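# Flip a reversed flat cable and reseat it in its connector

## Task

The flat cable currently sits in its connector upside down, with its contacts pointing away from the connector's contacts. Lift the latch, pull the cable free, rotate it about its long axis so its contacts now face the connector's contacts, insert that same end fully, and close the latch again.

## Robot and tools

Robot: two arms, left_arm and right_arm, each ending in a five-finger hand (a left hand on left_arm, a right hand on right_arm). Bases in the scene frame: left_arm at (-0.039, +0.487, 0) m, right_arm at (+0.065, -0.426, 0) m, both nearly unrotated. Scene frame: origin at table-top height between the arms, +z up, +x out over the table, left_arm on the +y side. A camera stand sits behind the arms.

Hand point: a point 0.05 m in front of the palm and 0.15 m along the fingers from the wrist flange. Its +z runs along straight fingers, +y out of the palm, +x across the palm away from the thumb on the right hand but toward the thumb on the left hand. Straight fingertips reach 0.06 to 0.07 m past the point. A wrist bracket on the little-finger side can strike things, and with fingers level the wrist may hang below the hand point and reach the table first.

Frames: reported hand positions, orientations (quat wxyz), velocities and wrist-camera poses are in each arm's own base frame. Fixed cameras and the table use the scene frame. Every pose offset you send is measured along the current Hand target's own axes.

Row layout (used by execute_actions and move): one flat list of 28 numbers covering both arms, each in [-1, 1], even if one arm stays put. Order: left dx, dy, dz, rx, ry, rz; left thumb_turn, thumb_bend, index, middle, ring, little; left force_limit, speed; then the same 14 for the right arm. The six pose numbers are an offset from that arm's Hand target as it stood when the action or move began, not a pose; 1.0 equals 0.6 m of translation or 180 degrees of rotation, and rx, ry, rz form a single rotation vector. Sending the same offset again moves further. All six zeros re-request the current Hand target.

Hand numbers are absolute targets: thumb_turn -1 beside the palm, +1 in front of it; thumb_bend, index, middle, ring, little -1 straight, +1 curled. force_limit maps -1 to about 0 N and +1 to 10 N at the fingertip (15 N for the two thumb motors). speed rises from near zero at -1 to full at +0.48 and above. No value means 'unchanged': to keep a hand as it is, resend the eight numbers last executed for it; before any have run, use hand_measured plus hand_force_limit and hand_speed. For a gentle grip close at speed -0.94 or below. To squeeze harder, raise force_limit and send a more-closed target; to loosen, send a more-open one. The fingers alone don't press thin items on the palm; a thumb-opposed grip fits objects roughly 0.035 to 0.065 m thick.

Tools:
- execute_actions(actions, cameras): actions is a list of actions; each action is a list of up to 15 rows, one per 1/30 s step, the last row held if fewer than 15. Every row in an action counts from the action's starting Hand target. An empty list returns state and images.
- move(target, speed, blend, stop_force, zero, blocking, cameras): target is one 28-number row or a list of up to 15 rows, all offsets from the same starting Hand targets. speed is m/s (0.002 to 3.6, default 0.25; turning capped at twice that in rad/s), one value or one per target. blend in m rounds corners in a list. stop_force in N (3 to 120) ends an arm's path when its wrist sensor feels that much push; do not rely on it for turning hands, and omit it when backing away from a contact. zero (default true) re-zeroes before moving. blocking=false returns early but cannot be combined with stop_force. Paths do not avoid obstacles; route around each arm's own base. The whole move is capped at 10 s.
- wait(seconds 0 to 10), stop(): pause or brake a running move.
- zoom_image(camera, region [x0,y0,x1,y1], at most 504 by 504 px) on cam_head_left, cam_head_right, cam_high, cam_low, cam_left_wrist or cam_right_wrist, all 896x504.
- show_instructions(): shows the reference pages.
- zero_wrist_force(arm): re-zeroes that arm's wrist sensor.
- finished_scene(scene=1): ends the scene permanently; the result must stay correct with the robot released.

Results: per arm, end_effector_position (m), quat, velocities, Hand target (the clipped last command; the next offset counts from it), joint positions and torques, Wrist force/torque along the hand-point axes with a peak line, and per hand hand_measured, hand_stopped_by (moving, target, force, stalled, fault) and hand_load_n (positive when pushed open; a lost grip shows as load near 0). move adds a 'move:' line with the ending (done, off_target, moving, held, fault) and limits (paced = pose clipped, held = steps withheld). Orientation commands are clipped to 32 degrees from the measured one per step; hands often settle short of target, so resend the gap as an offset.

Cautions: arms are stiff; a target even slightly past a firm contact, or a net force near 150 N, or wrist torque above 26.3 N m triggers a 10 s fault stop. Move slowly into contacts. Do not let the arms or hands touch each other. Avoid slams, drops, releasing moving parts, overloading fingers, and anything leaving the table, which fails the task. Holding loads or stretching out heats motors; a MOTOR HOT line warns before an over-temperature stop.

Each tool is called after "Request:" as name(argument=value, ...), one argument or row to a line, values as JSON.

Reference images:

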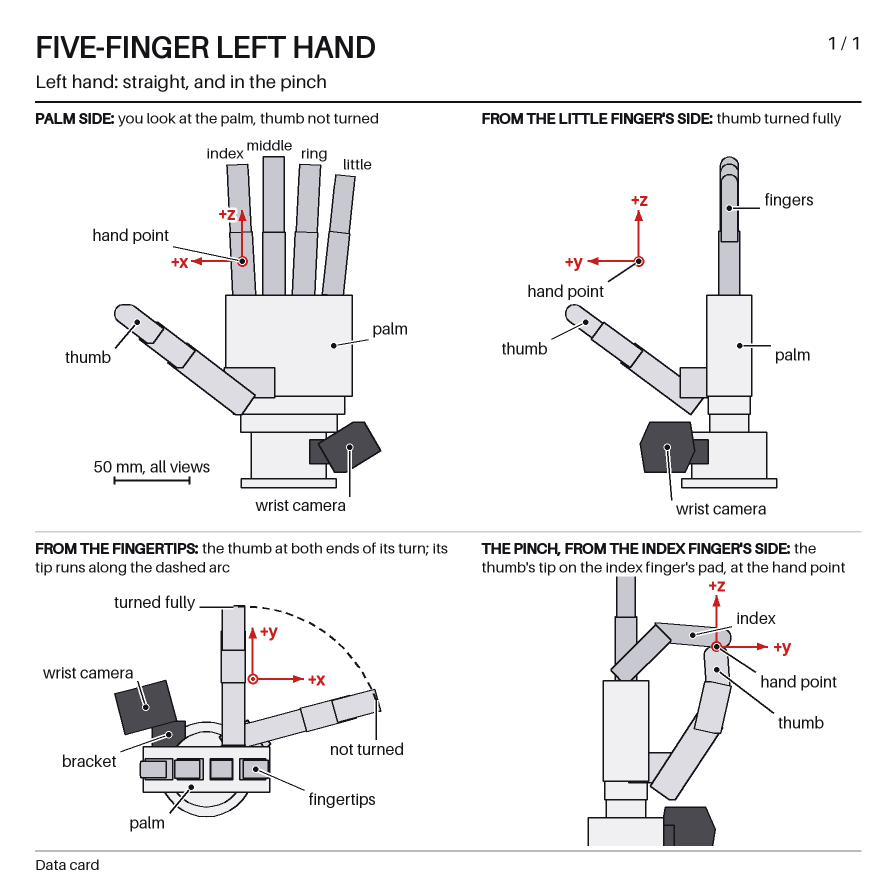

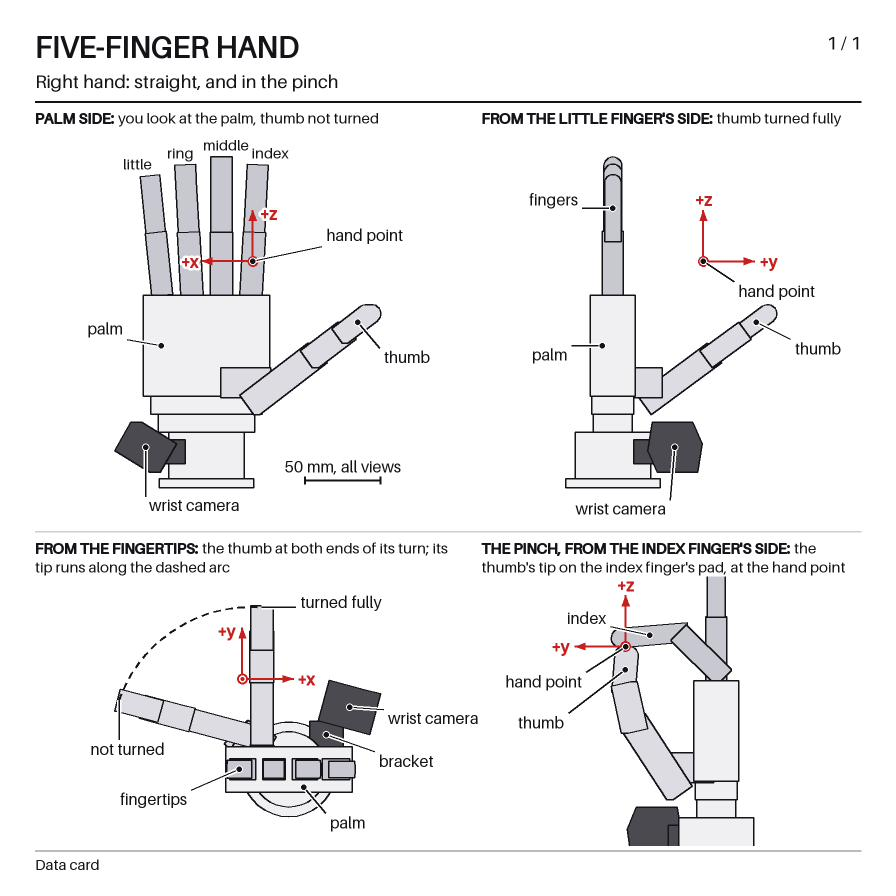

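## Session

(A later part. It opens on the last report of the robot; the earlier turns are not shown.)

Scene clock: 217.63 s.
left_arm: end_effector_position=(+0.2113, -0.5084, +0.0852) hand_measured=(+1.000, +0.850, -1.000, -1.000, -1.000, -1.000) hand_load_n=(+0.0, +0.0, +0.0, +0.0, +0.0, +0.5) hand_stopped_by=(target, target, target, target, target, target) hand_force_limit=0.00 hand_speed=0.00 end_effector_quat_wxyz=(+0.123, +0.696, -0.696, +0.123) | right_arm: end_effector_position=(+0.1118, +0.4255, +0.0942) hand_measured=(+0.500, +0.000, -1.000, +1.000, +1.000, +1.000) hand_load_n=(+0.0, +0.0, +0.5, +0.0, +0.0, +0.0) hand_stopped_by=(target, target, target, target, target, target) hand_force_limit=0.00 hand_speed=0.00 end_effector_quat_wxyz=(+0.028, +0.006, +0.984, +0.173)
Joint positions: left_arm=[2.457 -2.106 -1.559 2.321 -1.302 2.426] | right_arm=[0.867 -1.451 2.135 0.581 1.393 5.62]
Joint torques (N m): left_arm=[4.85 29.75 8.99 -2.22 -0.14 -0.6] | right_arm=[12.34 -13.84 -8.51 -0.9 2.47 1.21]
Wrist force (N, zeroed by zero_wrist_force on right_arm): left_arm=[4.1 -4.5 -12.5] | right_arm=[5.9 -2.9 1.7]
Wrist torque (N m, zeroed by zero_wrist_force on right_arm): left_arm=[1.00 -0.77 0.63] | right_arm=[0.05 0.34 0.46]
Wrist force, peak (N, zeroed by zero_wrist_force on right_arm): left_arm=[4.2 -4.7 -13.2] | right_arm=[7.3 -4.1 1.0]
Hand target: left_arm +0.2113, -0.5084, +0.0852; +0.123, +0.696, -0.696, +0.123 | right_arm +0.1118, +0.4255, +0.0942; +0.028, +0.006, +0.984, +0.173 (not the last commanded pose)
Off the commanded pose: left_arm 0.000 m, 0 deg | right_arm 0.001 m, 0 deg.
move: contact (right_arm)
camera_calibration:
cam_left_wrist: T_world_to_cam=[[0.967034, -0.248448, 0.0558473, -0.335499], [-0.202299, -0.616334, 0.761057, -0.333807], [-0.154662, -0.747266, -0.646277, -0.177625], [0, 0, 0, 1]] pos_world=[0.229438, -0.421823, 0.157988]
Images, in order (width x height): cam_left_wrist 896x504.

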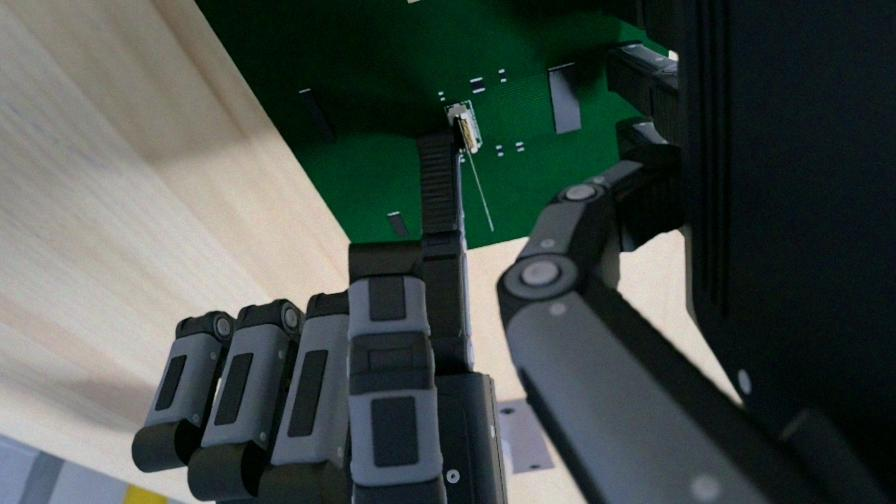

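Request:
move(
  target=[0,0,0,0,0,0,1,0.85,-1,-1,-1,-1,0,0,0.02,0.0004,-0.001,0,0,0,0.5,0.0,-1,1,1,1,0,0],
  cameras=["cam_left_wrist"],
  speed=0.03,
)

Request:
zoom_image(
  camera="cam_left_wrist",
  region=[425, 80, 515, 180],
)

Scene clock: 219.23 s.
left_arm: end_effector_position=(+0.2113, -0.5084, +0.0852) hand_measured=(+1.000, +0.850, -1.000, -1.000, -1.000, -1.000) hand_load_n=(+0.0, +0.0, +0.0, +0.0, +0.0, +0.5) hand_stopped_by=(target, target, target, target, target, target) hand_force_limit=0.00 hand_speed=0.00 end_effector_quat_wxyz=(+0.123, +0.696, -0.696, +0.123) | right_arm: end_effector_position=(+0.0999, +0.4258, +0.0942) hand_measured=(+0.500, +0.000, -1.000, +1.000, +1.000, +1.000) hand_load_n=(+0.0, +0.0, +0.0, +0.0, +0.0, +0.0) hand_stopped_by=(target, target, target, target, target, target) hand_force_limit=0.00 hand_speed=0.00 end_effector_quat_wxyz=(+0.028, +0.006, +0.984, +0.173)
Joint positions: left_arm=[2.457 -2.106 -1.559 2.321 -1.302 2.426] | right_arm=[0.903 -1.458 2.141 0.576 1.404 5.655]
Joint torques (N m): left_arm=[-1.16 28.79 8.18 -2.34 -0.2 -0.26] | right_arm=[15.24 -27.73 -5.41 0.23 1.38 0.89]
Wrist force (N, zeroed by zero_wrist_force on right_arm): left_arm=[3.4 -3.3 -10.4] | right_arm=[0.1 0.2 0.4]
Wrist torque (N m, zeroed by zero_wrist_force on right_arm): left_arm=[0.80 -0.63 0.50] | right_arm=[0.02 -0.01 0.01]
Wrist force, peak (N, zeroed by zero_wrist_force on right_arm): left_arm=[4.2 -4.8 -12.7] | right_arm=[6.2 -3.0 1.5]
Hand target: left_arm +0.2113, -0.5084, +0.0852; +0.123, +0.696, -0.696, +0.123 | right_arm +0.0998, +0.4258, +0.0942; +0.028, +0.006, +0.984, +0.173
Off the commanded pose: left_arm 0.000 m, 0 deg | right_arm 0.000 m, 0 deg.
move: done
camera_calibration:
cam_left_wrist: T_world_to_cam=[[0.967034, -0.248448, 0.0558473, -0.335499], [-0.202299, -0.616334, 0.761057, -0.333807], [-0.154662, -0.747266, -0.646277, -0.177625], [0, 0, 0, 1]] pos_world=[0.229438, -0.421823, 0.157988]
Images, in order (width x height): cam_left_wrist 896x504.

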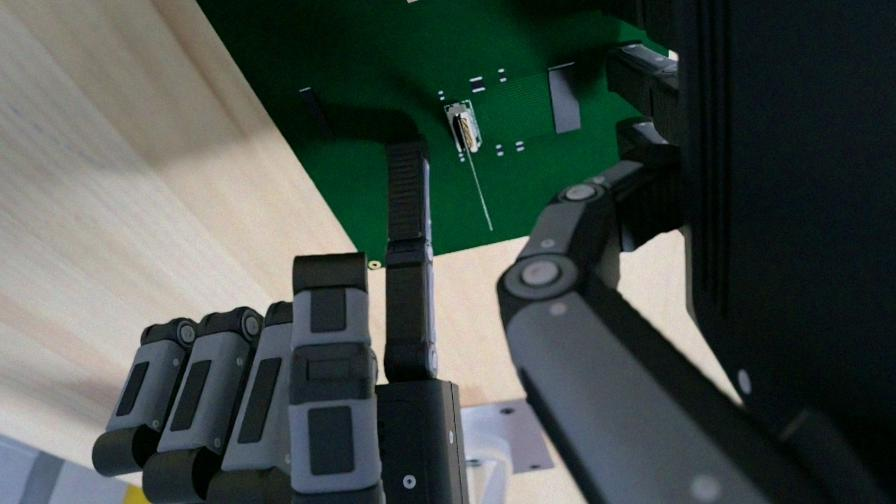

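Scaled by 5.040 from the camera's 896x504 image, which has a finer 1280x720 frame.

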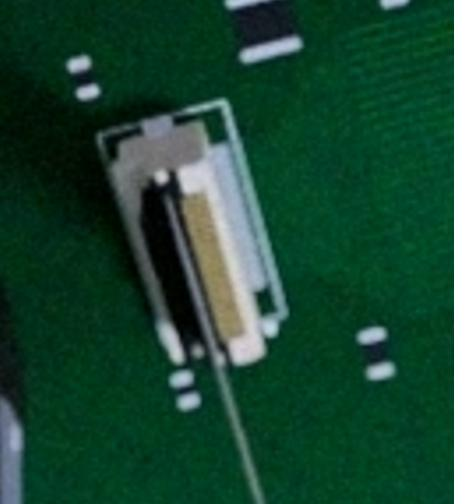

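Request:
move(
  target=[
    [0,0,0,0,0,0,1,0.85,-1,-1,-1,-1,0,0,0.1563,-0.0178,-0.1858,0,0,0,0.5,0.0,-1,1,1,1,0,0],
    [0,0,0,0,0,0,1,0.85,-1,-1,-1,-1,0,0,0.1563,-0.0178,-0.1858,0,0,-0.5,0.5,0.0,-1,1,1,1,0,0],
    [0,0,0,0,0,0,1,0.85,-1,-1,-1,-1,0,0,0.1563,-0.0178,-0.1858,0,0,-1.0,0.5,0.0,-1,1,1,1,0,0],
    [0,0,0,0,0,0,1,0.85,-1,-1,-1,-1,0,0,0.0652,-0.0295,-0.1138,-0.0319,0.0556,0.5057,0.5,0.0,-1,1,1,1,0,0],
  ],
  cameras=["cam_left_wrist","cam_high","cam_right_wrist"],
  speed=0.4,
  blend=[0.02,0.01,0.01,0],
)

Scene clock: 239.10 s.
left_arm: end_effector_position=(+0.2113, -0.5084, +0.0852) hand_measured=(+1.000, +0.850, -1.000, -1.000, -1.000, -1.000) hand_load_n=(+0.0, +0.0, +0.0, +0.0, +0.0, +0.5) hand_stopped_by=(target, target, target, target, target, target) hand_force_limit=0.00 hand_speed=0.00 end_effector_quat_wxyz=(+0.123, +0.696, -0.696, +0.123) | right_arm: end_effector_position=(+0.0568, +0.3868, +0.1502) hand_measured=(+0.500, +0.000, -1.000, +1.000, +1.000, +1.000) hand_load_n=(+0.0, +0.0, +0.0, +0.0, +0.0, +0.5) hand_stopped_by=(target, target, target, target, target, target) hand_force_limit=0.00 hand_speed=0.00 end_effector_quat_wxyz=(-0.181, +0.691, +0.675, +0.185)
Joint positions: left_arm=[2.457 -2.106 -1.559 2.321 -1.302 2.426] | right_arm=[1.113 -1.602 2.018 0.671 1.359 1.188]
Joint torques (N m): left_arm=[-15 28.32 7.06 -2.09 -0.11 -0.62] | right_arm=[-14.04 -24.02 -7.35 -0.1 -2.05 -1.73]
Wrist force (N, zeroed by zero_wrist_force on right_arm): left_arm=[3.4 -3.4 -10.3] | right_arm=[-0.1 -0.3 0.7]
Wrist torque (N m, zeroed by zero_wrist_force on right_arm): left_arm=[0.77 -0.64 0.51] | right_arm=[0.02 0.10 0.00]
Wrist force, peak (N, zeroed by zero_wrist_force on right_arm): left_arm=[3.7 -3.4 -10.7] | right_arm=[-1.2 0.0 1.3]
Hand target: left_arm +0.2113, -0.5084, +0.0852; +0.123, +0.696, -0.696, +0.123 | right_arm +0.0568, +0.3867, +0.1502; -0.181, +0.691, +0.675, +0.185
Off the commanded pose: left_arm 0.000 m, 0 deg | right_arm 0.000 m, 0 deg.
move: done
camera_calibration:
cam_left_wrist: T_world_to_cam=[[0.967034, -0.248448, 0.0558473, -0.335499], [-0.202299, -0.616334, 0.761057, -0.333807], [-0.154662, -0.747266, -0.646277, -0.177625], [0, 0, 0, 1]] pos_world=[0.229438, -0.421823, 0.157988]
cam_right_wrist: T_world_to_cam=[[0.962258, 0.237809, 0.132313, -0.166147], [0.235786, -0.971311, 0.0309832, 0.358869], [0.135885, 0.00138364, -0.990724, 0.25447], [0, 0, 0, 1]] pos_world=[0.0406813, 0.387732, 0.262974]
Images, in order (width x height): cam_high 896x504, cam_left_wrist 896x504, cam_right_wrist 896x504.

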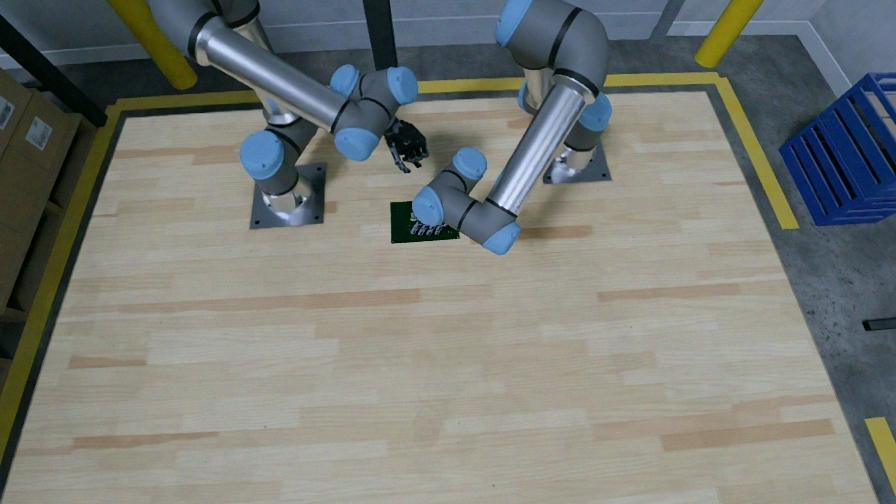

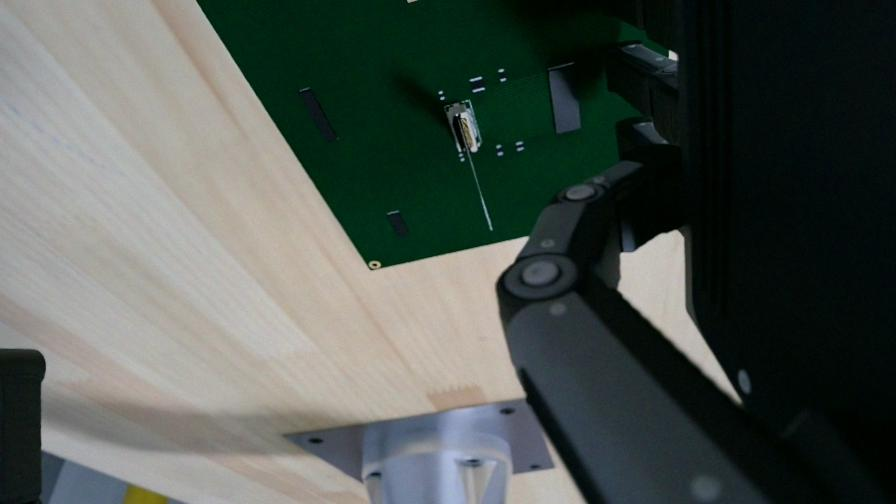

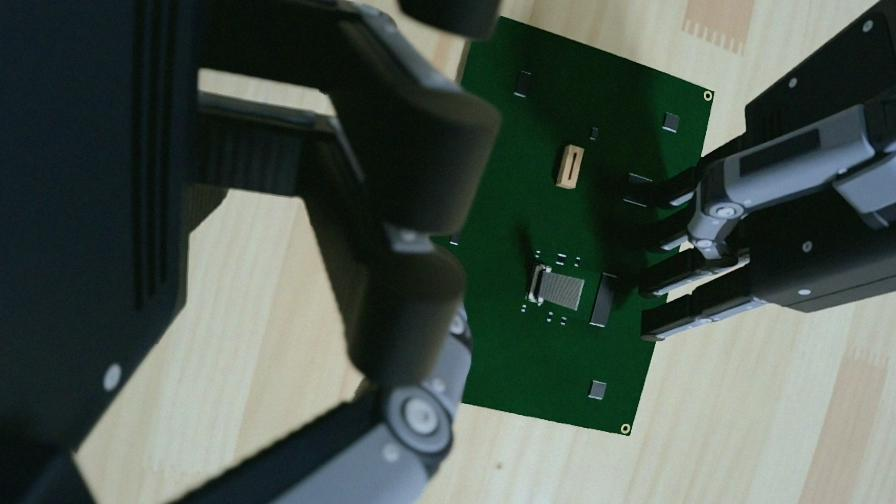

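Request:
zoom_image(
  camera="cam_right_wrist",
  region=[510, 240, 610, 340],
)

Scaled by 5.040 from the camera's 896x504 image, which has a finer 1280x720 frame.

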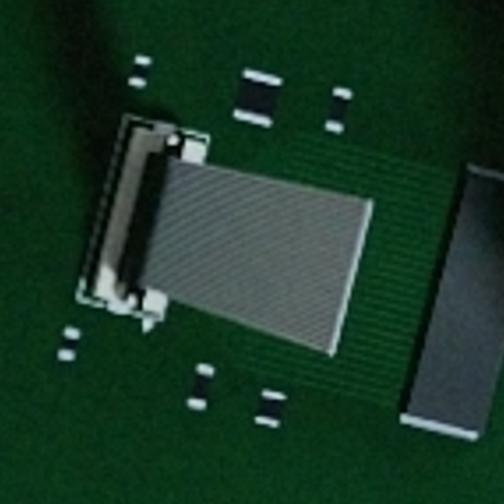

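Request:
move(
  target=[0,0,0,0,0,0,1,0.85,-1,-1,-1,-1,0,0,0,0,0,0,0,0,1,-1,0.6,0.6,1,1,0,0],
  cameras=["cam_right_wrist"],
)

Scene clock: 240.93 s.
left_arm: end_effector_position=(+0.2113, -0.5084, +0.0852) hand_measured=(+1.000, +0.850, -1.000, -1.000, -1.000, -1.000) hand_load_n=(+0.0, +0.0, +0.0, +0.0, +0.0, +0.5) hand_stopped_by=(target, target, target, target, target, target) hand_force_limit=0.00 hand_speed=0.00 end_effector_quat_wxyz=(+0.123, +0.696, -0.696, +0.123) | right_arm: end_effector_position=(+0.0568, +0.3867, +0.1502) hand_measured=(+0.878, -1.000, +0.600, +0.600, +1.000, +1.000) hand_load_n=(+0.0, +0.0, +0.5, +0.0, +0.0, +0.0) hand_stopped_by=(force, target, target, target, target, target) hand_force_limit=0.00 hand_speed=0.00 end_effector_quat_wxyz=(-0.181, +0.691, +0.675, +0.185)
Joint positions: left_arm=[2.457 -2.106 -1.559 2.321 -1.302 2.426] | right_arm=[1.112 -1.602 2.019 0.671 1.359 1.188]
Joint torques (N m): left_arm=[-15.21 27.73 8.32 -1.84 0.03 -0.55] | right_arm=[-13.33 -23.74 -9.33 0.72 -1.19 -1.41]
Wrist force (N, zeroed by zero_wrist_force on right_arm): left_arm=[3.4 -3.3 -10.3] | right_arm=[0.2 0.0 0.7]
Wrist torque (N m, zeroed by zero_wrist_force on right_arm): left_arm=[0.80 -0.64 0.50] | right_arm=[0.08 0.08 0.03]
Wrist force, peak (N, zeroed by zero_wrist_force on right_arm): left_arm=[3.5 -3.2 -10.9] | right_arm=[-0.3 -0.1 1.0]
Hand target: left_arm +0.2113, -0.5084, +0.0852; +0.123, +0.696, -0.696, +0.123 | right_arm +0.0568, +0.3867, +0.1502; -0.181, +0.691, +0.675, +0.185
Off the commanded pose: left_arm 0.000 m, 0 deg | right_arm 0.000 m, 0 deg.
move: done
camera_calibration:
cam_right_wrist: T_world_to_cam=[[0.962186, 0.238089, 0.132329, -0.166257], [0.236077, -0.971242, 0.0309241, 0.358845], [0.135886, 0.00148508, -0.990723, 0.254431], [0, 0, 0, 1]] pos_world=[0.040682, 0.387731, 0.262974]
Images, in order (width x height): cam_right_wrist 896x504.

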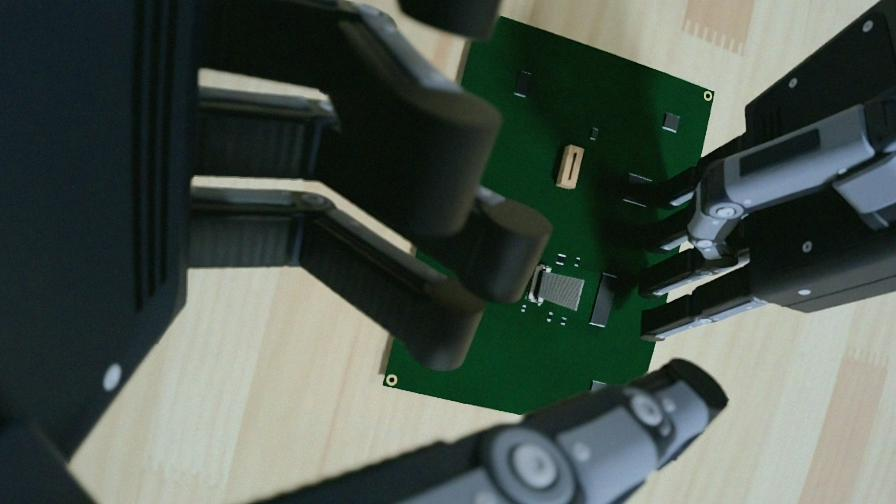

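Request:
zoom_image(
  camera="cam_right_wrist",
  region=[380, 180, 600, 400],
)

Scaled by 2.291 from the camera's 896x504 image, which has a finer 1280x720 frame.

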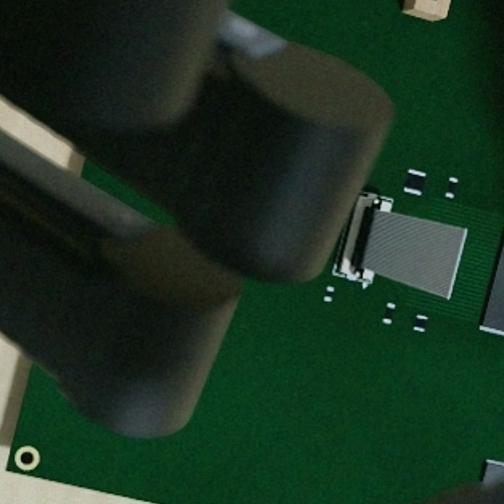

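Request:
move(
  target=[
    [0,0,0,0,0,0,1,0.85,-1,-1,-1,-1,0,0,0,0,0,0,0,0,-0.5,-1,1,1,1,1,0,0],
    [0,0,0,0,0,0,1,0.85,-1,-1,-1,-1,0,0,-0.1117,-0.01,0.0706,0.0437,-0.0436,-0.4988,-0.5,-1,1,1,1,1,0,0],
  ],
  cameras=["cam_left_wrist","cam_right_wrist"],
  speed=0.2,
)

Scene clock: 278.73 s.
left_arm: end_effector_position=(+0.2113, -0.5084, +0.0852) hand_measured=(+1.000, +0.850, -1.000, -1.000, -1.000, -1.000) hand_load_n=(+0.0, +0.0, +0.0, +0.0, +0.0, +0.5) hand_stopped_by=(target, target, target, target, target, target) hand_force_limit=0.00 hand_speed=0.00 end_effector_quat_wxyz=(+0.123, +0.696, -0.696, +0.123) | right_arm: end_effector_position=(+0.0500, +0.3501, +0.0800) hand_measured=(-0.500, -1.000, +1.000, +1.000, +1.000, +1.000) hand_load_n=(+0.0, +0.0, +0.0, +0.0, +0.0, +0.0) hand_stopped_by=(target, target, target, target, target, target) hand_force_limit=0.00 hand_speed=0.00 end_effector_quat_wxyz=(+0.002, +0.011, +0.985, +0.174)
Joint positions: left_arm=[2.457 -2.106 -1.559 2.321 -1.302 2.426] | right_arm=[0.804 -1.643 2.389 0.563 1.337 -0.714]
Joint torques (N m): left_arm=[-15.19 28.17 8.08 -2 -0.22 -0.87] | right_arm=[-12.52 -9.41 -3.85 0.55 -2.33 -1.79]
Wrist force (N, zeroed by zero_wrist_force on right_arm): left_arm=[3.5 -3.1 -10.4] | right_arm=[-0.2 -0.1 0.2]
Wrist torque (N m, zeroed by zero_wrist_force on right_arm): left_arm=[0.82 -0.65 0.50] | right_arm=[-0.01 0.04 0.05]
Wrist force, peak (N, zeroed by zero_wrist_force on right_arm): left_arm=[3.5 -3.4 -10.8] | right_arm=[-0.1 0.1 1.3]
Hand target: left_arm +0.2113, -0.5084, +0.0852; +0.123, +0.696, -0.696, +0.123 | right_arm +0.0500, +0.3501, +0.0800; +0.002, +0.011, +0.985, +0.174
Off the commanded pose: left_arm 0.000 m, 0 deg | right_arm 0.000 m, 0 deg.
move: done
camera_calibration:
cam_left_wrist: T_world_to_cam=[[0.967034, -0.248448, 0.0558473, -0.335499], [-0.202299, -0.616334, 0.761057, -0.333807], [-0.154662, -0.747266, -0.646277, -0.177625], [0, 0, 0, 1]] pos_world=[0.229438, -0.421823, 0.157988]
cam_right_wrist: T_world_to_cam=[[-0.270893, 0.910577, 0.312195, -0.329827], [0.821614, 0.0497306, 0.567871, -0.102598], [0.501564, 0.410336, -0.761615, 0.00609374], [0, 0, 0, 1]] pos_world=[-0.00810799, 0.302935, 0.165874]
Images, in order (width x height): cam_left_wrist 896x504, cam_right_wrist 896x504.

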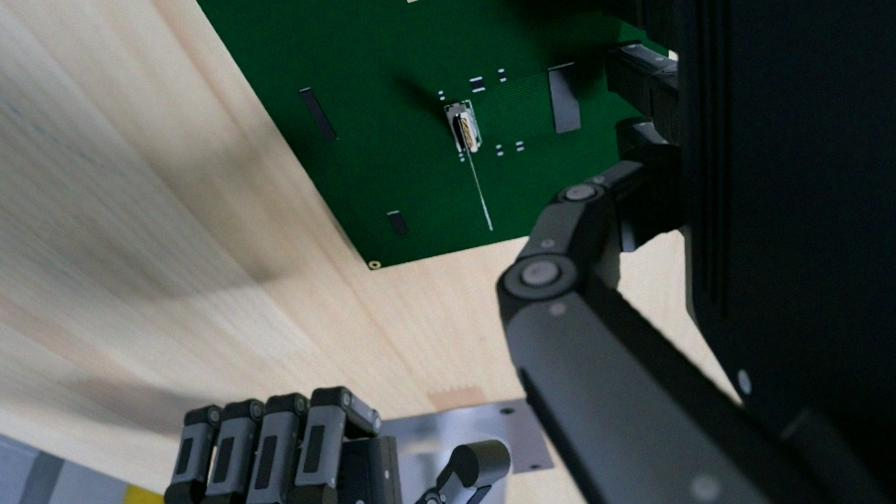

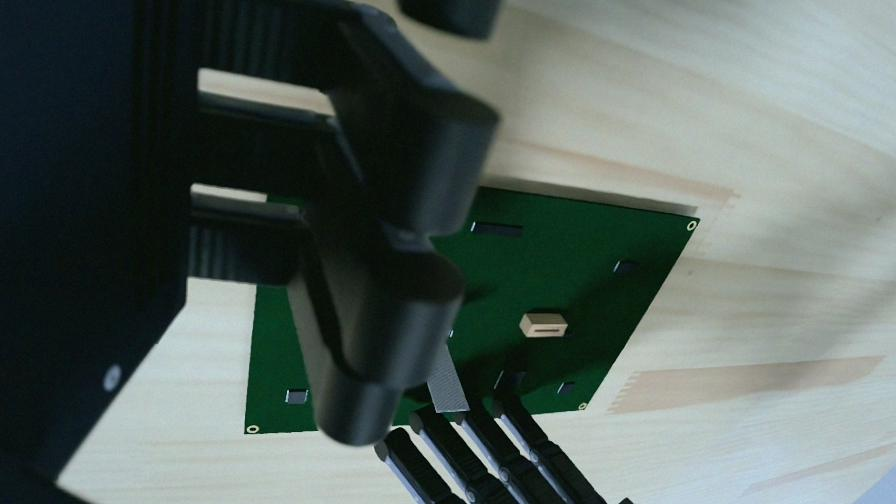

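Request:
move(
  target=[0,0,0,0,0,0,1,0.85,-1,-1,-1,-1,0,0,0.0348,0.0507,0.0538,0,0,0,-0.5,-1,1,1,1,1,0,0],
  cameras=["cam_left_wrist"],
  speed=0.1,
)

Request:
zoom_image(
  camera="cam_left_wrist",
  region=[100, 150, 400, 450],
)

Scene clock: 280.63 s.
left_arm: end_effector_position=(+0.2113, -0.5084, +0.0852) hand_measured=(+1.000, +0.850, -1.000, -1.000, -1.000, -1.000) hand_load_n=(+0.0, +0.0, +0.0, +0.0, +0.0, +0.5) hand_stopped_by=(target, target, target, target, target, target) hand_force_limit=0.00 hand_speed=0.00 end_effector_quat_wxyz=(+0.123, +0.696, -0.696, +0.123) | right_arm: end_effector_position=(+0.0300, +0.3901, +0.0601) hand_measured=(-0.500, -1.000, +1.000, +1.000, +1.000, +1.000) hand_load_n=(+0.0, +0.0, +0.0, +0.0, +0.0, +0.0) hand_stopped_by=(target, target, target, target, target, target) hand_force_limit=0.00 hand_speed=0.00 end_effector_quat_wxyz=(+0.002, +0.011, +0.985, +0.174)
Joint positions: left_arm=[2.457 -2.106 -1.559 2.321 -1.302 2.426] | right_arm=[1.021 -1.495 2.297 0.464 1.398 -0.501]
Joint torques (N m): left_arm=[-15.16 27.46 7.31 -1.73 -0.04 -0.96] | right_arm=[15.64 -7.58 -21.48 0.51 1.58 1.28]
Wrist force (N, zeroed by zero_wrist_force on right_arm): left_arm=[3.5 -3.1 -10.5] | right_arm=[0.1 -0.5 0.2]
Wrist torque (N m, zeroed by zero_wrist_force on right_arm): left_arm=[0.82 -0.66 0.49] | right_arm=[-0.09 0.01 -0.01]
Wrist force, peak (N, zeroed by zero_wrist_force on right_arm): left_arm=[3.6 -3.4 -10.6] | right_arm=[-0.6 -0.8 0.4]
Hand target: left_arm +0.2113, -0.5084, +0.0852; +0.123, +0.696, -0.696, +0.123 | right_arm +0.0300, +0.3901, +0.0600; +0.002, +0.011, +0.985, +0.174
Off the commanded pose: left_arm 0.000 m, 0 deg | right_arm 0.000 m, 0 deg.
move: done
camera_calibration:
cam_left_wrist: T_world_to_cam=[[0.967034, -0.248448, 0.0558473, -0.335499], [-0.202299, -0.616334, 0.761057, -0.333807], [-0.154662, -0.747266, -0.646277, -0.177625], [0, 0, 0, 1]] pos_world=[0.229438, -0.421823, 0.157988]
Images, in order (width x height): cam_left_wrist 896x504.

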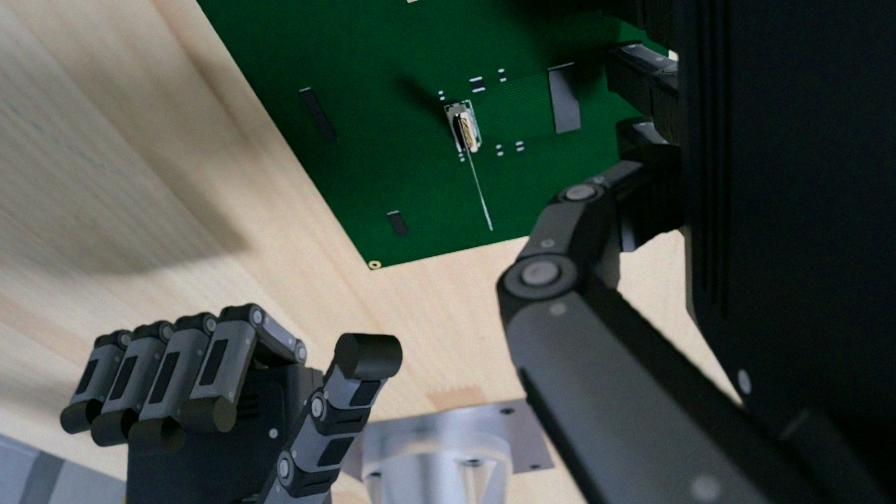

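Scaled by 1.680 from the camera's 896x504 image, which has a finer 1280x720 frame.

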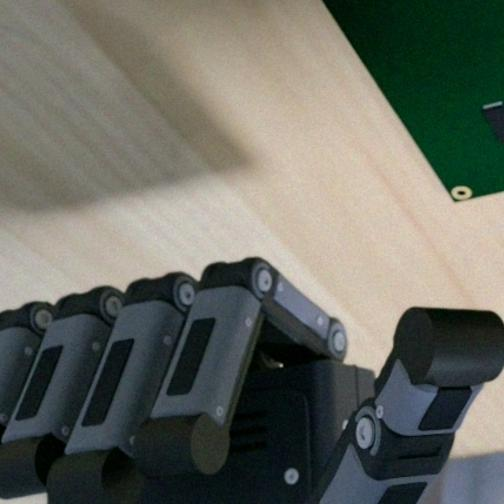

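Request:
move(
  target=[0,0,0,0,0,0,1,0.85,-1,-1,-1,-1,0,0,0,0,0,0,0,0,-0.5,0.1,1,1,1,1,0,-0.3],
  cameras=["cam_left_wrist"],
)

Request:
zoom_image(
  camera="cam_left_wrist",
  region=[150, 250, 400, 500],
)

Scene clock: 282.57 s.
left_arm: end_effector_position=(+0.2113, -0.5084, +0.0852) hand_measured=(+1.000, +0.850, -1.000, -1.000, -1.000, -1.000) hand_load_n=(+0.0, +0.0, +0.0, +0.0, +0.0, +0.5) hand_stopped_by=(target, target, target, target, target, target) hand_force_limit=0.00 hand_speed=0.00 end_effector_quat_wxyz=(+0.123, +0.696, -0.696, +0.123) | right_arm: end_effector_position=(+0.0300, +0.3901, +0.0600) hand_measured=(-0.500, +0.100, +1.000, +1.000, +1.000, +1.000) hand_load_n=(+0.0, +0.0, +0.5, +0.5, +0.5, +0.0) hand_stopped_by=(target, target, target, target, target, target) hand_force_limit=0.00 hand_speed=-0.30 end_effector_quat_wxyz=(+0.002, +0.011, +0.985, +0.174)
Joint positions: left_arm=[2.457 -2.106 -1.559 2.321 -1.302 2.426] | right_arm=[1.022 -1.495 2.296 0.464 1.398 -0.501]
Joint torques (N m): left_arm=[-15.52 28.99 7.95 -1.78 -0.06 -0.84] | right_arm=[13.27 -9.46 -21.58 0.21 1.37 1.29]
Wrist force (N, zeroed by zero_wrist_force on right_arm): left_arm=[3.5 -3.1 -10.7] | right_arm=[0.2 -0.3 0.2]
Wrist torque (N m, zeroed by zero_wrist_force on right_arm): left_arm=[0.83 -0.66 0.50] | right_arm=[-0.05 -0.03 0.01]
Wrist force, peak (N, zeroed by zero_wrist_force on right_arm): left_arm=[3.4 -3.3 -10.9] | right_arm=[-0.1 -0.3 0.6]
Hand target: left_arm +0.2113, -0.5084, +0.0852; +0.123, +0.696, -0.696, +0.123 | right_arm +0.0300, +0.3901, +0.0600; +0.002, +0.011, +0.985, +0.174
Off the commanded pose: left_arm 0.000 m, 0 deg | right_arm 0.000 m, 0 deg.
move: done
camera_calibration:
cam_left_wrist: T_world_to_cam=[[0.967034, -0.248448, 0.0558473, -0.335499], [-0.202299, -0.616334, 0.761057, -0.333807], [-0.154662, -0.747266, -0.646277, -0.177625], [0, 0, 0, 1]] pos_world=[0.229438, -0.421823, 0.157988]
Images, in order (width x height): cam_left_wrist 896x504.

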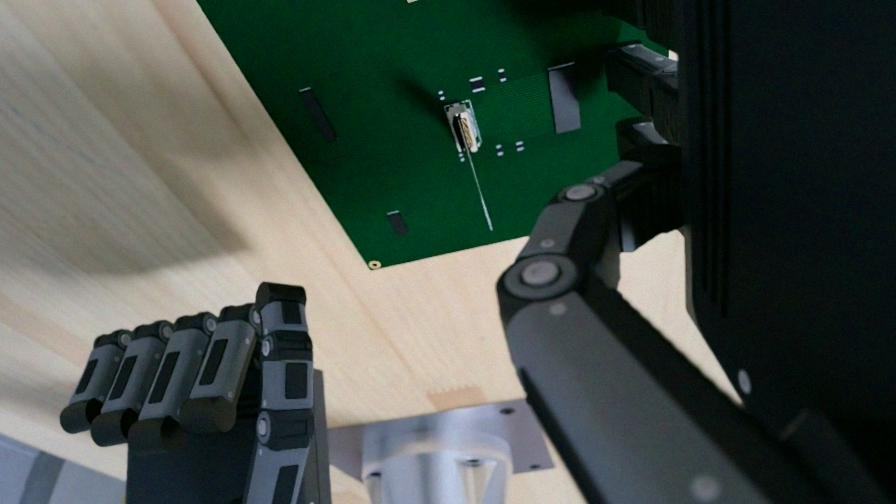

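Scaled by 2.016 from the camera's 896x504 image, which has a finer 1280x720 frame.

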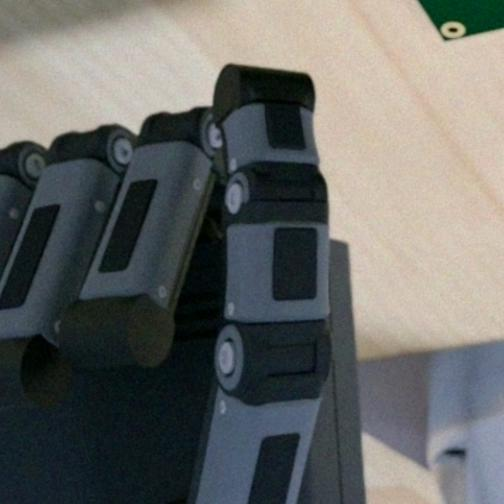

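Request:
move(
  target=[0,0,0,0,0,0,1,0.85,-1,-1,-1,-1,0,0,0,0,0,0,0,0,-0.5,0.5,1,1,1,1,-0.4,-0.7],
  cameras=["cam_left_wrist"],
)

Request:
zoom_image(
  camera="cam_left_wrist",
  region=[150, 250, 400, 500],
)

Scene clock: 283.90 s.
left_arm: end_effector_position=(+0.2113, -0.5084, +0.0852) hand_measured=(+1.000, +0.850, -1.000, -1.000, -1.000, -1.000) hand_load_n=(+0.0, +0.0, +0.0, +0.0, +0.0, +0.5) hand_stopped_by=(target, target, target, target, target, target) hand_force_limit=0.00 hand_speed=0.00 end_effector_quat_wxyz=(+0.123, +0.696, -0.696, +0.123) | right_arm: end_effector_position=(+0.0300, +0.3901, +0.0600) hand_measured=(-0.500, +0.280, +1.000, +1.000, +1.000, +1.000) hand_load_n=(+1.0, +4.5, +0.0, +0.0, +0.0, +0.0) hand_stopped_by=(target, force, target, target, target, target) hand_force_limit=-0.40 hand_speed=-0.70 end_effector_quat_wxyz=(+0.002, +0.011, +0.985, +0.174)
Joint positions: left_arm=[2.457 -2.106 -1.559 2.321 -1.302 2.426] | right_arm=[1.022 -1.495 2.296 0.464 1.398 -0.501]
Joint torques (N m): left_arm=[-15.39 28.73 8.25 -1.82 -0.13 -0.87] | right_arm=[14.26 -8.99 -21.15 0.31 1.4 1.27]
Wrist force (N, zeroed by zero_wrist_force on right_arm): left_arm=[3.5 -3.1 -10.4] | right_arm=[-0.2 -0.2 0.1]
Wrist torque (N m, zeroed by zero_wrist_force on right_arm): left_arm=[0.82 -0.66 0.50] | right_arm=[-0.04 0.04 -0.02]
Wrist force, peak (N, zeroed by zero_wrist_force on right_arm): left_arm=[3.7 -3.6 -10.6] | right_arm=[0.3 0.0 0.6]
Hand target: left_arm +0.2113, -0.5084, +0.0852; +0.123, +0.696, -0.696, +0.123 | right_arm +0.0300, +0.3901, +0.0600; +0.002, +0.011, +0.985, +0.174
Off the commanded pose: left_arm 0.000 m, 0 deg | right_arm 0.000 m, 0 deg.
move: done
camera_calibration:
cam_left_wrist: T_world_to_cam=[[0.967034, -0.248448, 0.0558473, -0.335499], [-0.202299, -0.616334, 0.761057, -0.333807], [-0.154662, -0.747266, -0.646277, -0.177625], [0, 0, 0, 1]] pos_world=[0.229438, -0.421823, 0.157988]
Images, in order (width x height): cam_left_wrist 896x504.

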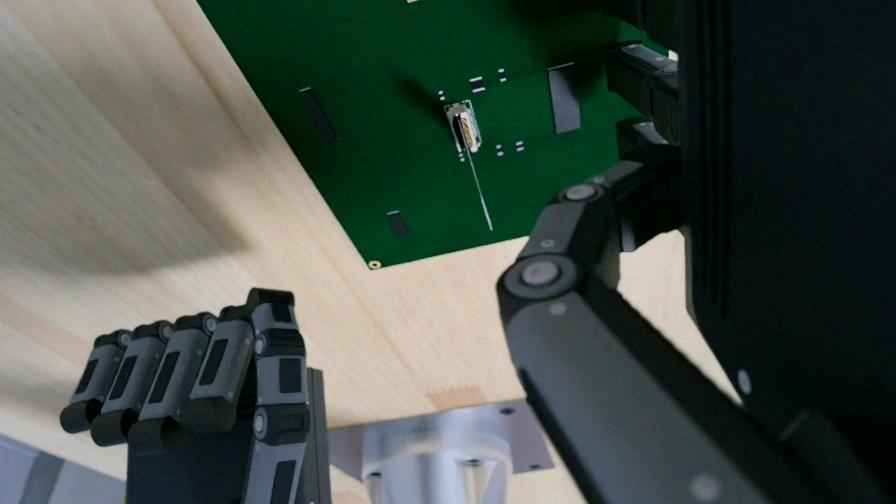

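Scaled by 2.016 from the camera's 896x504 image, which has a finer 1280x720 frame.

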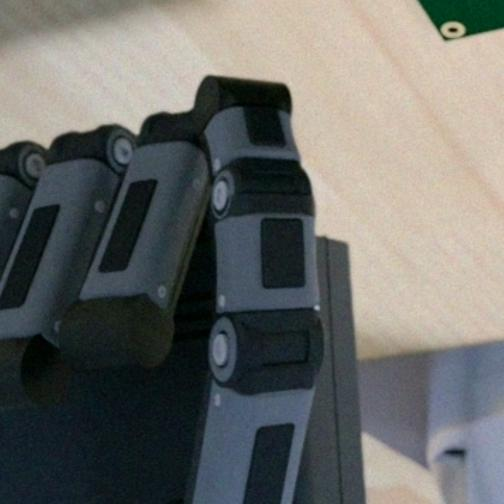

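Request:
move(
  target=[
    [0.0228,0,-0.0627,0,0,0,1,0.85,-1,-1,-1,-1,0,0,0,0,0,0,0,0,-0.5,-0.3,1,1,1,1,0,0],
    [-0.5145,-0.2312,-0.4798,0,0,0,1,0.85,-1,-1,-1,-1,0,0,0,0,0,0,0,0,-0.5,-0.3,1,1,1,1,0,0],
  ],
  cameras=["cam_left_wrist","cam_right_wrist","cam_high","cam_head_left"],
  speed=[0.05,0.3],
  blend=[0.01,0],
)

Scene clock: 293.50 s.
left_arm: end_effector_position=(+0.3501, -0.1199, +0.2496) hand_measured=(+1.000, +0.850, -1.000, -1.000, -1.000, -1.000) hand_load_n=(+0.0, +0.0, -0.5, +0.0, +0.0, +0.0) hand_stopped_by=(target, target, target, target, target, target) hand_force_limit=0.00 hand_speed=0.00 end_effector_quat_wxyz=(+0.123, +0.696, -0.696, +0.123) | right_arm: end_effector_position=(+0.0300, +0.3901, +0.0600) hand_measured=(-0.500, -0.300, +1.000, +1.000, +1.000, +1.000) hand_load_n=(+0.0, +0.0, +0.0, +0.0, +0.5, +0.0) hand_stopped_by=(target, target, target, target, target, target) hand_force_limit=0.00 hand_speed=0.00 end_effector_quat_wxyz=(+0.002, +0.011, +0.985, +0.174)
Joint positions: left_arm=[3.46 -1.834 -1.592 1.741 -1.239 3.479] | right_arm=[1.022 -1.495 2.296 0.464 1.398 -0.501]
Joint torques (N m): left_arm=[10.87 20.66 26.24 -3.75 -0.67 1.32] | right_arm=[13.9 -9.31 -20.59 0.6 1.31 1.18]
Wrist force (N, zeroed by zero_wrist_force on right_arm): left_arm=[0.2 0.0 0.2] | right_arm=[0.3 0.0 0.1]
Wrist torque (N m, zeroed by zero_wrist_force on right_arm): left_arm=[-0.01 -0.03 -0.07] | right_arm=[0.00 -0.03 0.02]
Wrist force, peak (N, zeroed by zero_wrist_force on right_arm): left_arm=[3.7 -3.3 -10.8] | right_arm=[0.4 -0.1 0.6]
Hand target: left_arm +0.3501, -0.1198, +0.2497; +0.123, +0.696, -0.696, +0.123 | right_arm +0.0300, +0.3901, +0.0600; +0.002, +0.011, +0.985, +0.174
Off the commanded pose: left_arm 0.000 m, 0 deg | right_arm 0.000 m, 0 deg.
move: done; blend cut to 0 m at target 1
camera_calibration:
cam_left_wrist: T_world_to_cam=[[0.967038, -0.248436, 0.0558324, -0.382384], [-0.20228, -0.616339, 0.761058, -0.191483], [-0.154662, -0.747266, -0.646277, 0.240468], [0, 0, 0, 1]] pos_world=[0.368238, -0.0333231, 0.322488]
cam_right_wrist: T_world_to_cam=[[-0.271027, 0.910524, 0.312234, -0.36551], [0.821629, 0.0498445, 0.56784, -0.0769765], [0.501469, 0.41044, -0.761622, -0.0155737], [0, 0, 0, 1]] pos_world=[-0.0280074, 0.343035, 0.145974]
Images, in order (width x height): cam_head_left 896x504, cam_high 896x504, cam_left_wrist 896x504, cam_right_wrist 896x504.

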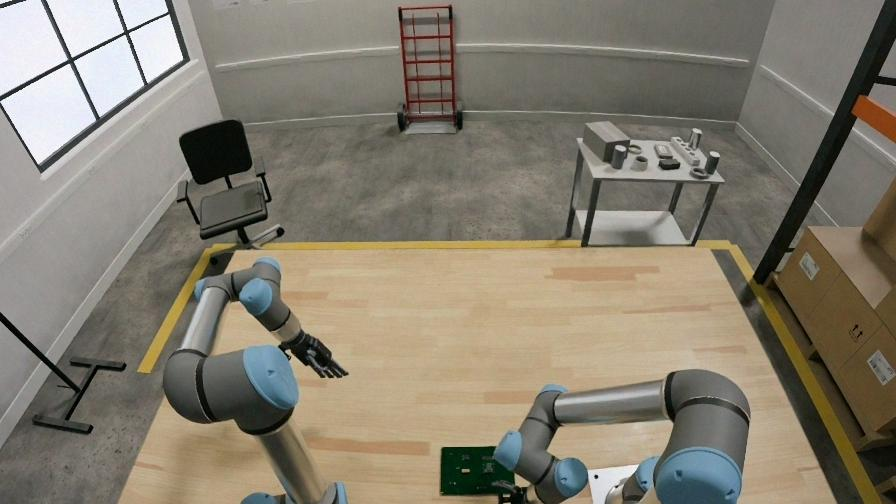

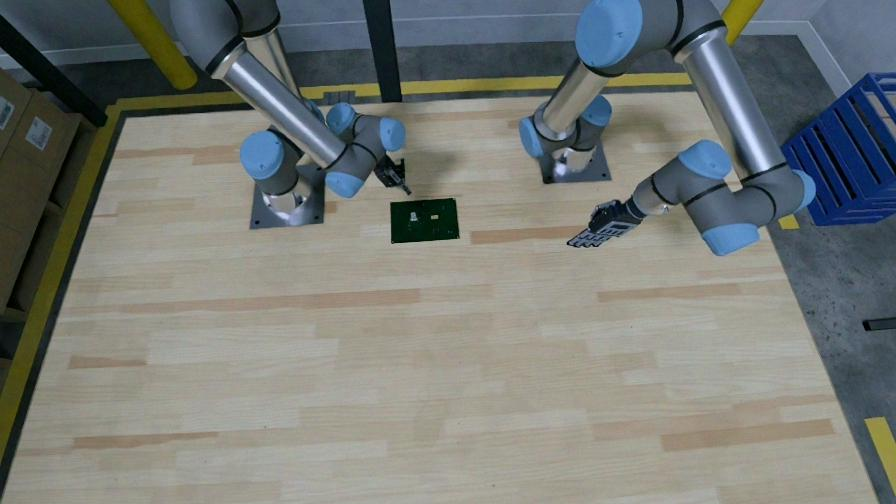

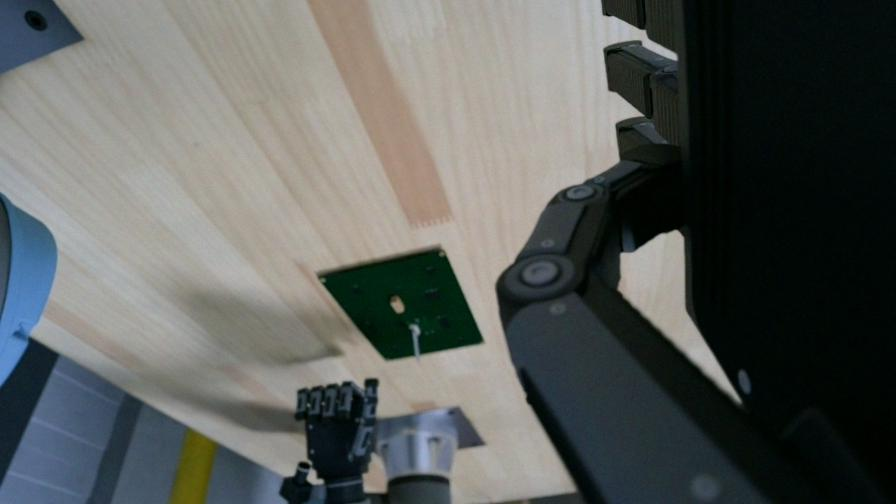

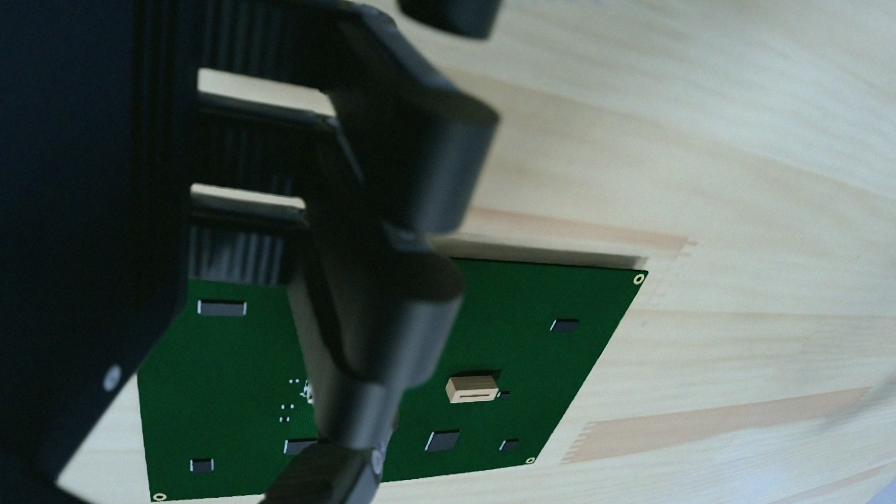

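Request:
move(
  target=[
    [0,0,0,0,0,0,1,0.85,-1,-1,-1,-1,0,0,0,0.057,-0.1567,0,0,0,-0.5,-0.3,1,1,1,1,0,0],
    [0,0,0,0,0,0,1,0.85,-1,-1,-1,-1,0,0,-0.1155,0.1178,-0.17,0,0.171,-0.47,-0.5,-0.3,1,1,1,1,0,0],
    [0,0,0,0,0,0,1,0.85,-1,-1,-1,-1,0,0,-0.2015,0.1752,-0.0427,0,0.342,-0.94,-0.5,-0.3,1,1,1,1,0,0],
    [0,0,0,0,0,0,1,0.85,-1,-1,-1,-1,0,0,-0.2015,0.141,0.0513,0,0.342,-0.94,-0.5,-0.3,1,1,1,1,0,0],
  ],
  cameras=["cam_right_wrist","cam_high"],
  speed=0.4,
  blend=[0.02,0.02,0.01,0],
)

Request:
zoom_image(
  camera="cam_right_wrist",
  region=[540, 190, 680, 330],
)

Scene clock: 300.90 s.
left_arm: end_effector_position=(+0.3501, -0.1198, +0.2497) hand_measured=(+1.000, +0.850, -1.000, -1.000, -1.000, -1.000) hand_load_n=(+0.0, +0.0, +0.0, +0.0, +0.0, +0.0) hand_stopped_by=(target, target, target, target, target, target) hand_force_limit=0.00 hand_speed=0.00 end_effector_quat_wxyz=(+0.123, +0.696, -0.696, +0.123) | right_arm: end_effector_position=(+0.1529, +0.4775, +0.0604) hand_measured=(-0.500, -0.300, +1.000, +1.000, +1.000, +1.000) hand_load_n=(+0.0, +0.0, +0.0, +0.0, +0.0, +0.0) hand_stopped_by=(target, target, target, target, target, target) hand_force_limit=0.00 hand_speed=0.00 end_effector_quat_wxyz=(+0.173, +0.985, -0.011, -0.002)
Joint positions: left_arm=[3.46 -1.834 -1.592 1.741 -1.239 3.479] | right_arm=[1.07 -0.554 0.923 1.513 1.729 -3.596]
Joint torques (N m): left_arm=[12.92 20.41 26.63 -3.37 -0.29 0.79] | right_arm=[13.53 -47.15 -7.07 0.97 2.08 -1.67]
Wrist force (N, zeroed by zero_wrist_force on right_arm): left_arm=[0.1 0.3 0.0] | right_arm=[-0.2 0.2 0.4]
Wrist torque (N m, zeroed by zero_wrist_force on right_arm): left_arm=[0.05 -0.02 -0.07] | right_arm=[0.01 0.05 0.08]
Wrist force, peak (N, zeroed by zero_wrist_force on right_arm): left_arm=[0.6 0.5 -0.1] | right_arm=[0.5 -0.9 1.7]
Hand target: left_arm +0.3501, -0.1198, +0.2497; +0.123, +0.696, -0.696, +0.123 | right_arm +0.1529, +0.4775, +0.0602; +0.173, +0.985, -0.011, -0.002
Off the commanded pose: left_arm 0.000 m, 0 deg | right_arm 0.000 m, 0 deg.
move: done
camera_calibration:
cam_right_wrist: T_world_to_cam=[[0.271359, -0.910545, 0.311886, 0.374751], [-0.822298, -0.0509248, 0.566773, 0.117039], [-0.50019, -0.410262, -0.762558, 0.432346], [0, 0, 0, 1]] pos_world=[0.210803, 0.524563, 0.146475]
Images, in order (width x height): cam_high 896x504, cam_right_wrist 896x504.

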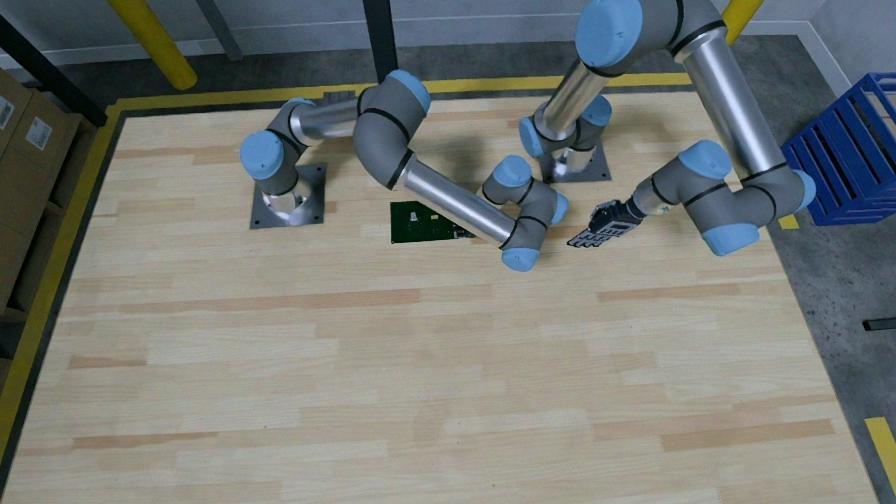

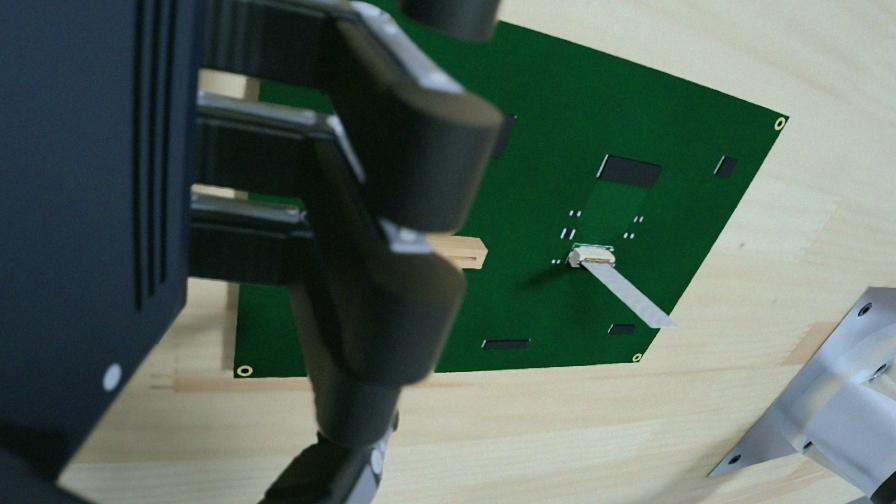

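Scaled by 3.600 from the camera's 896x504 image, which has a finer 1280x720 frame.

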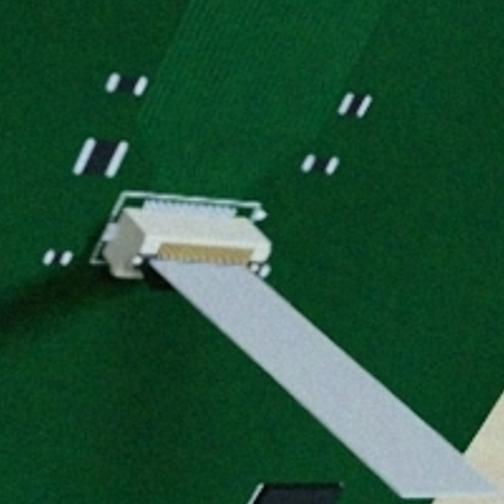

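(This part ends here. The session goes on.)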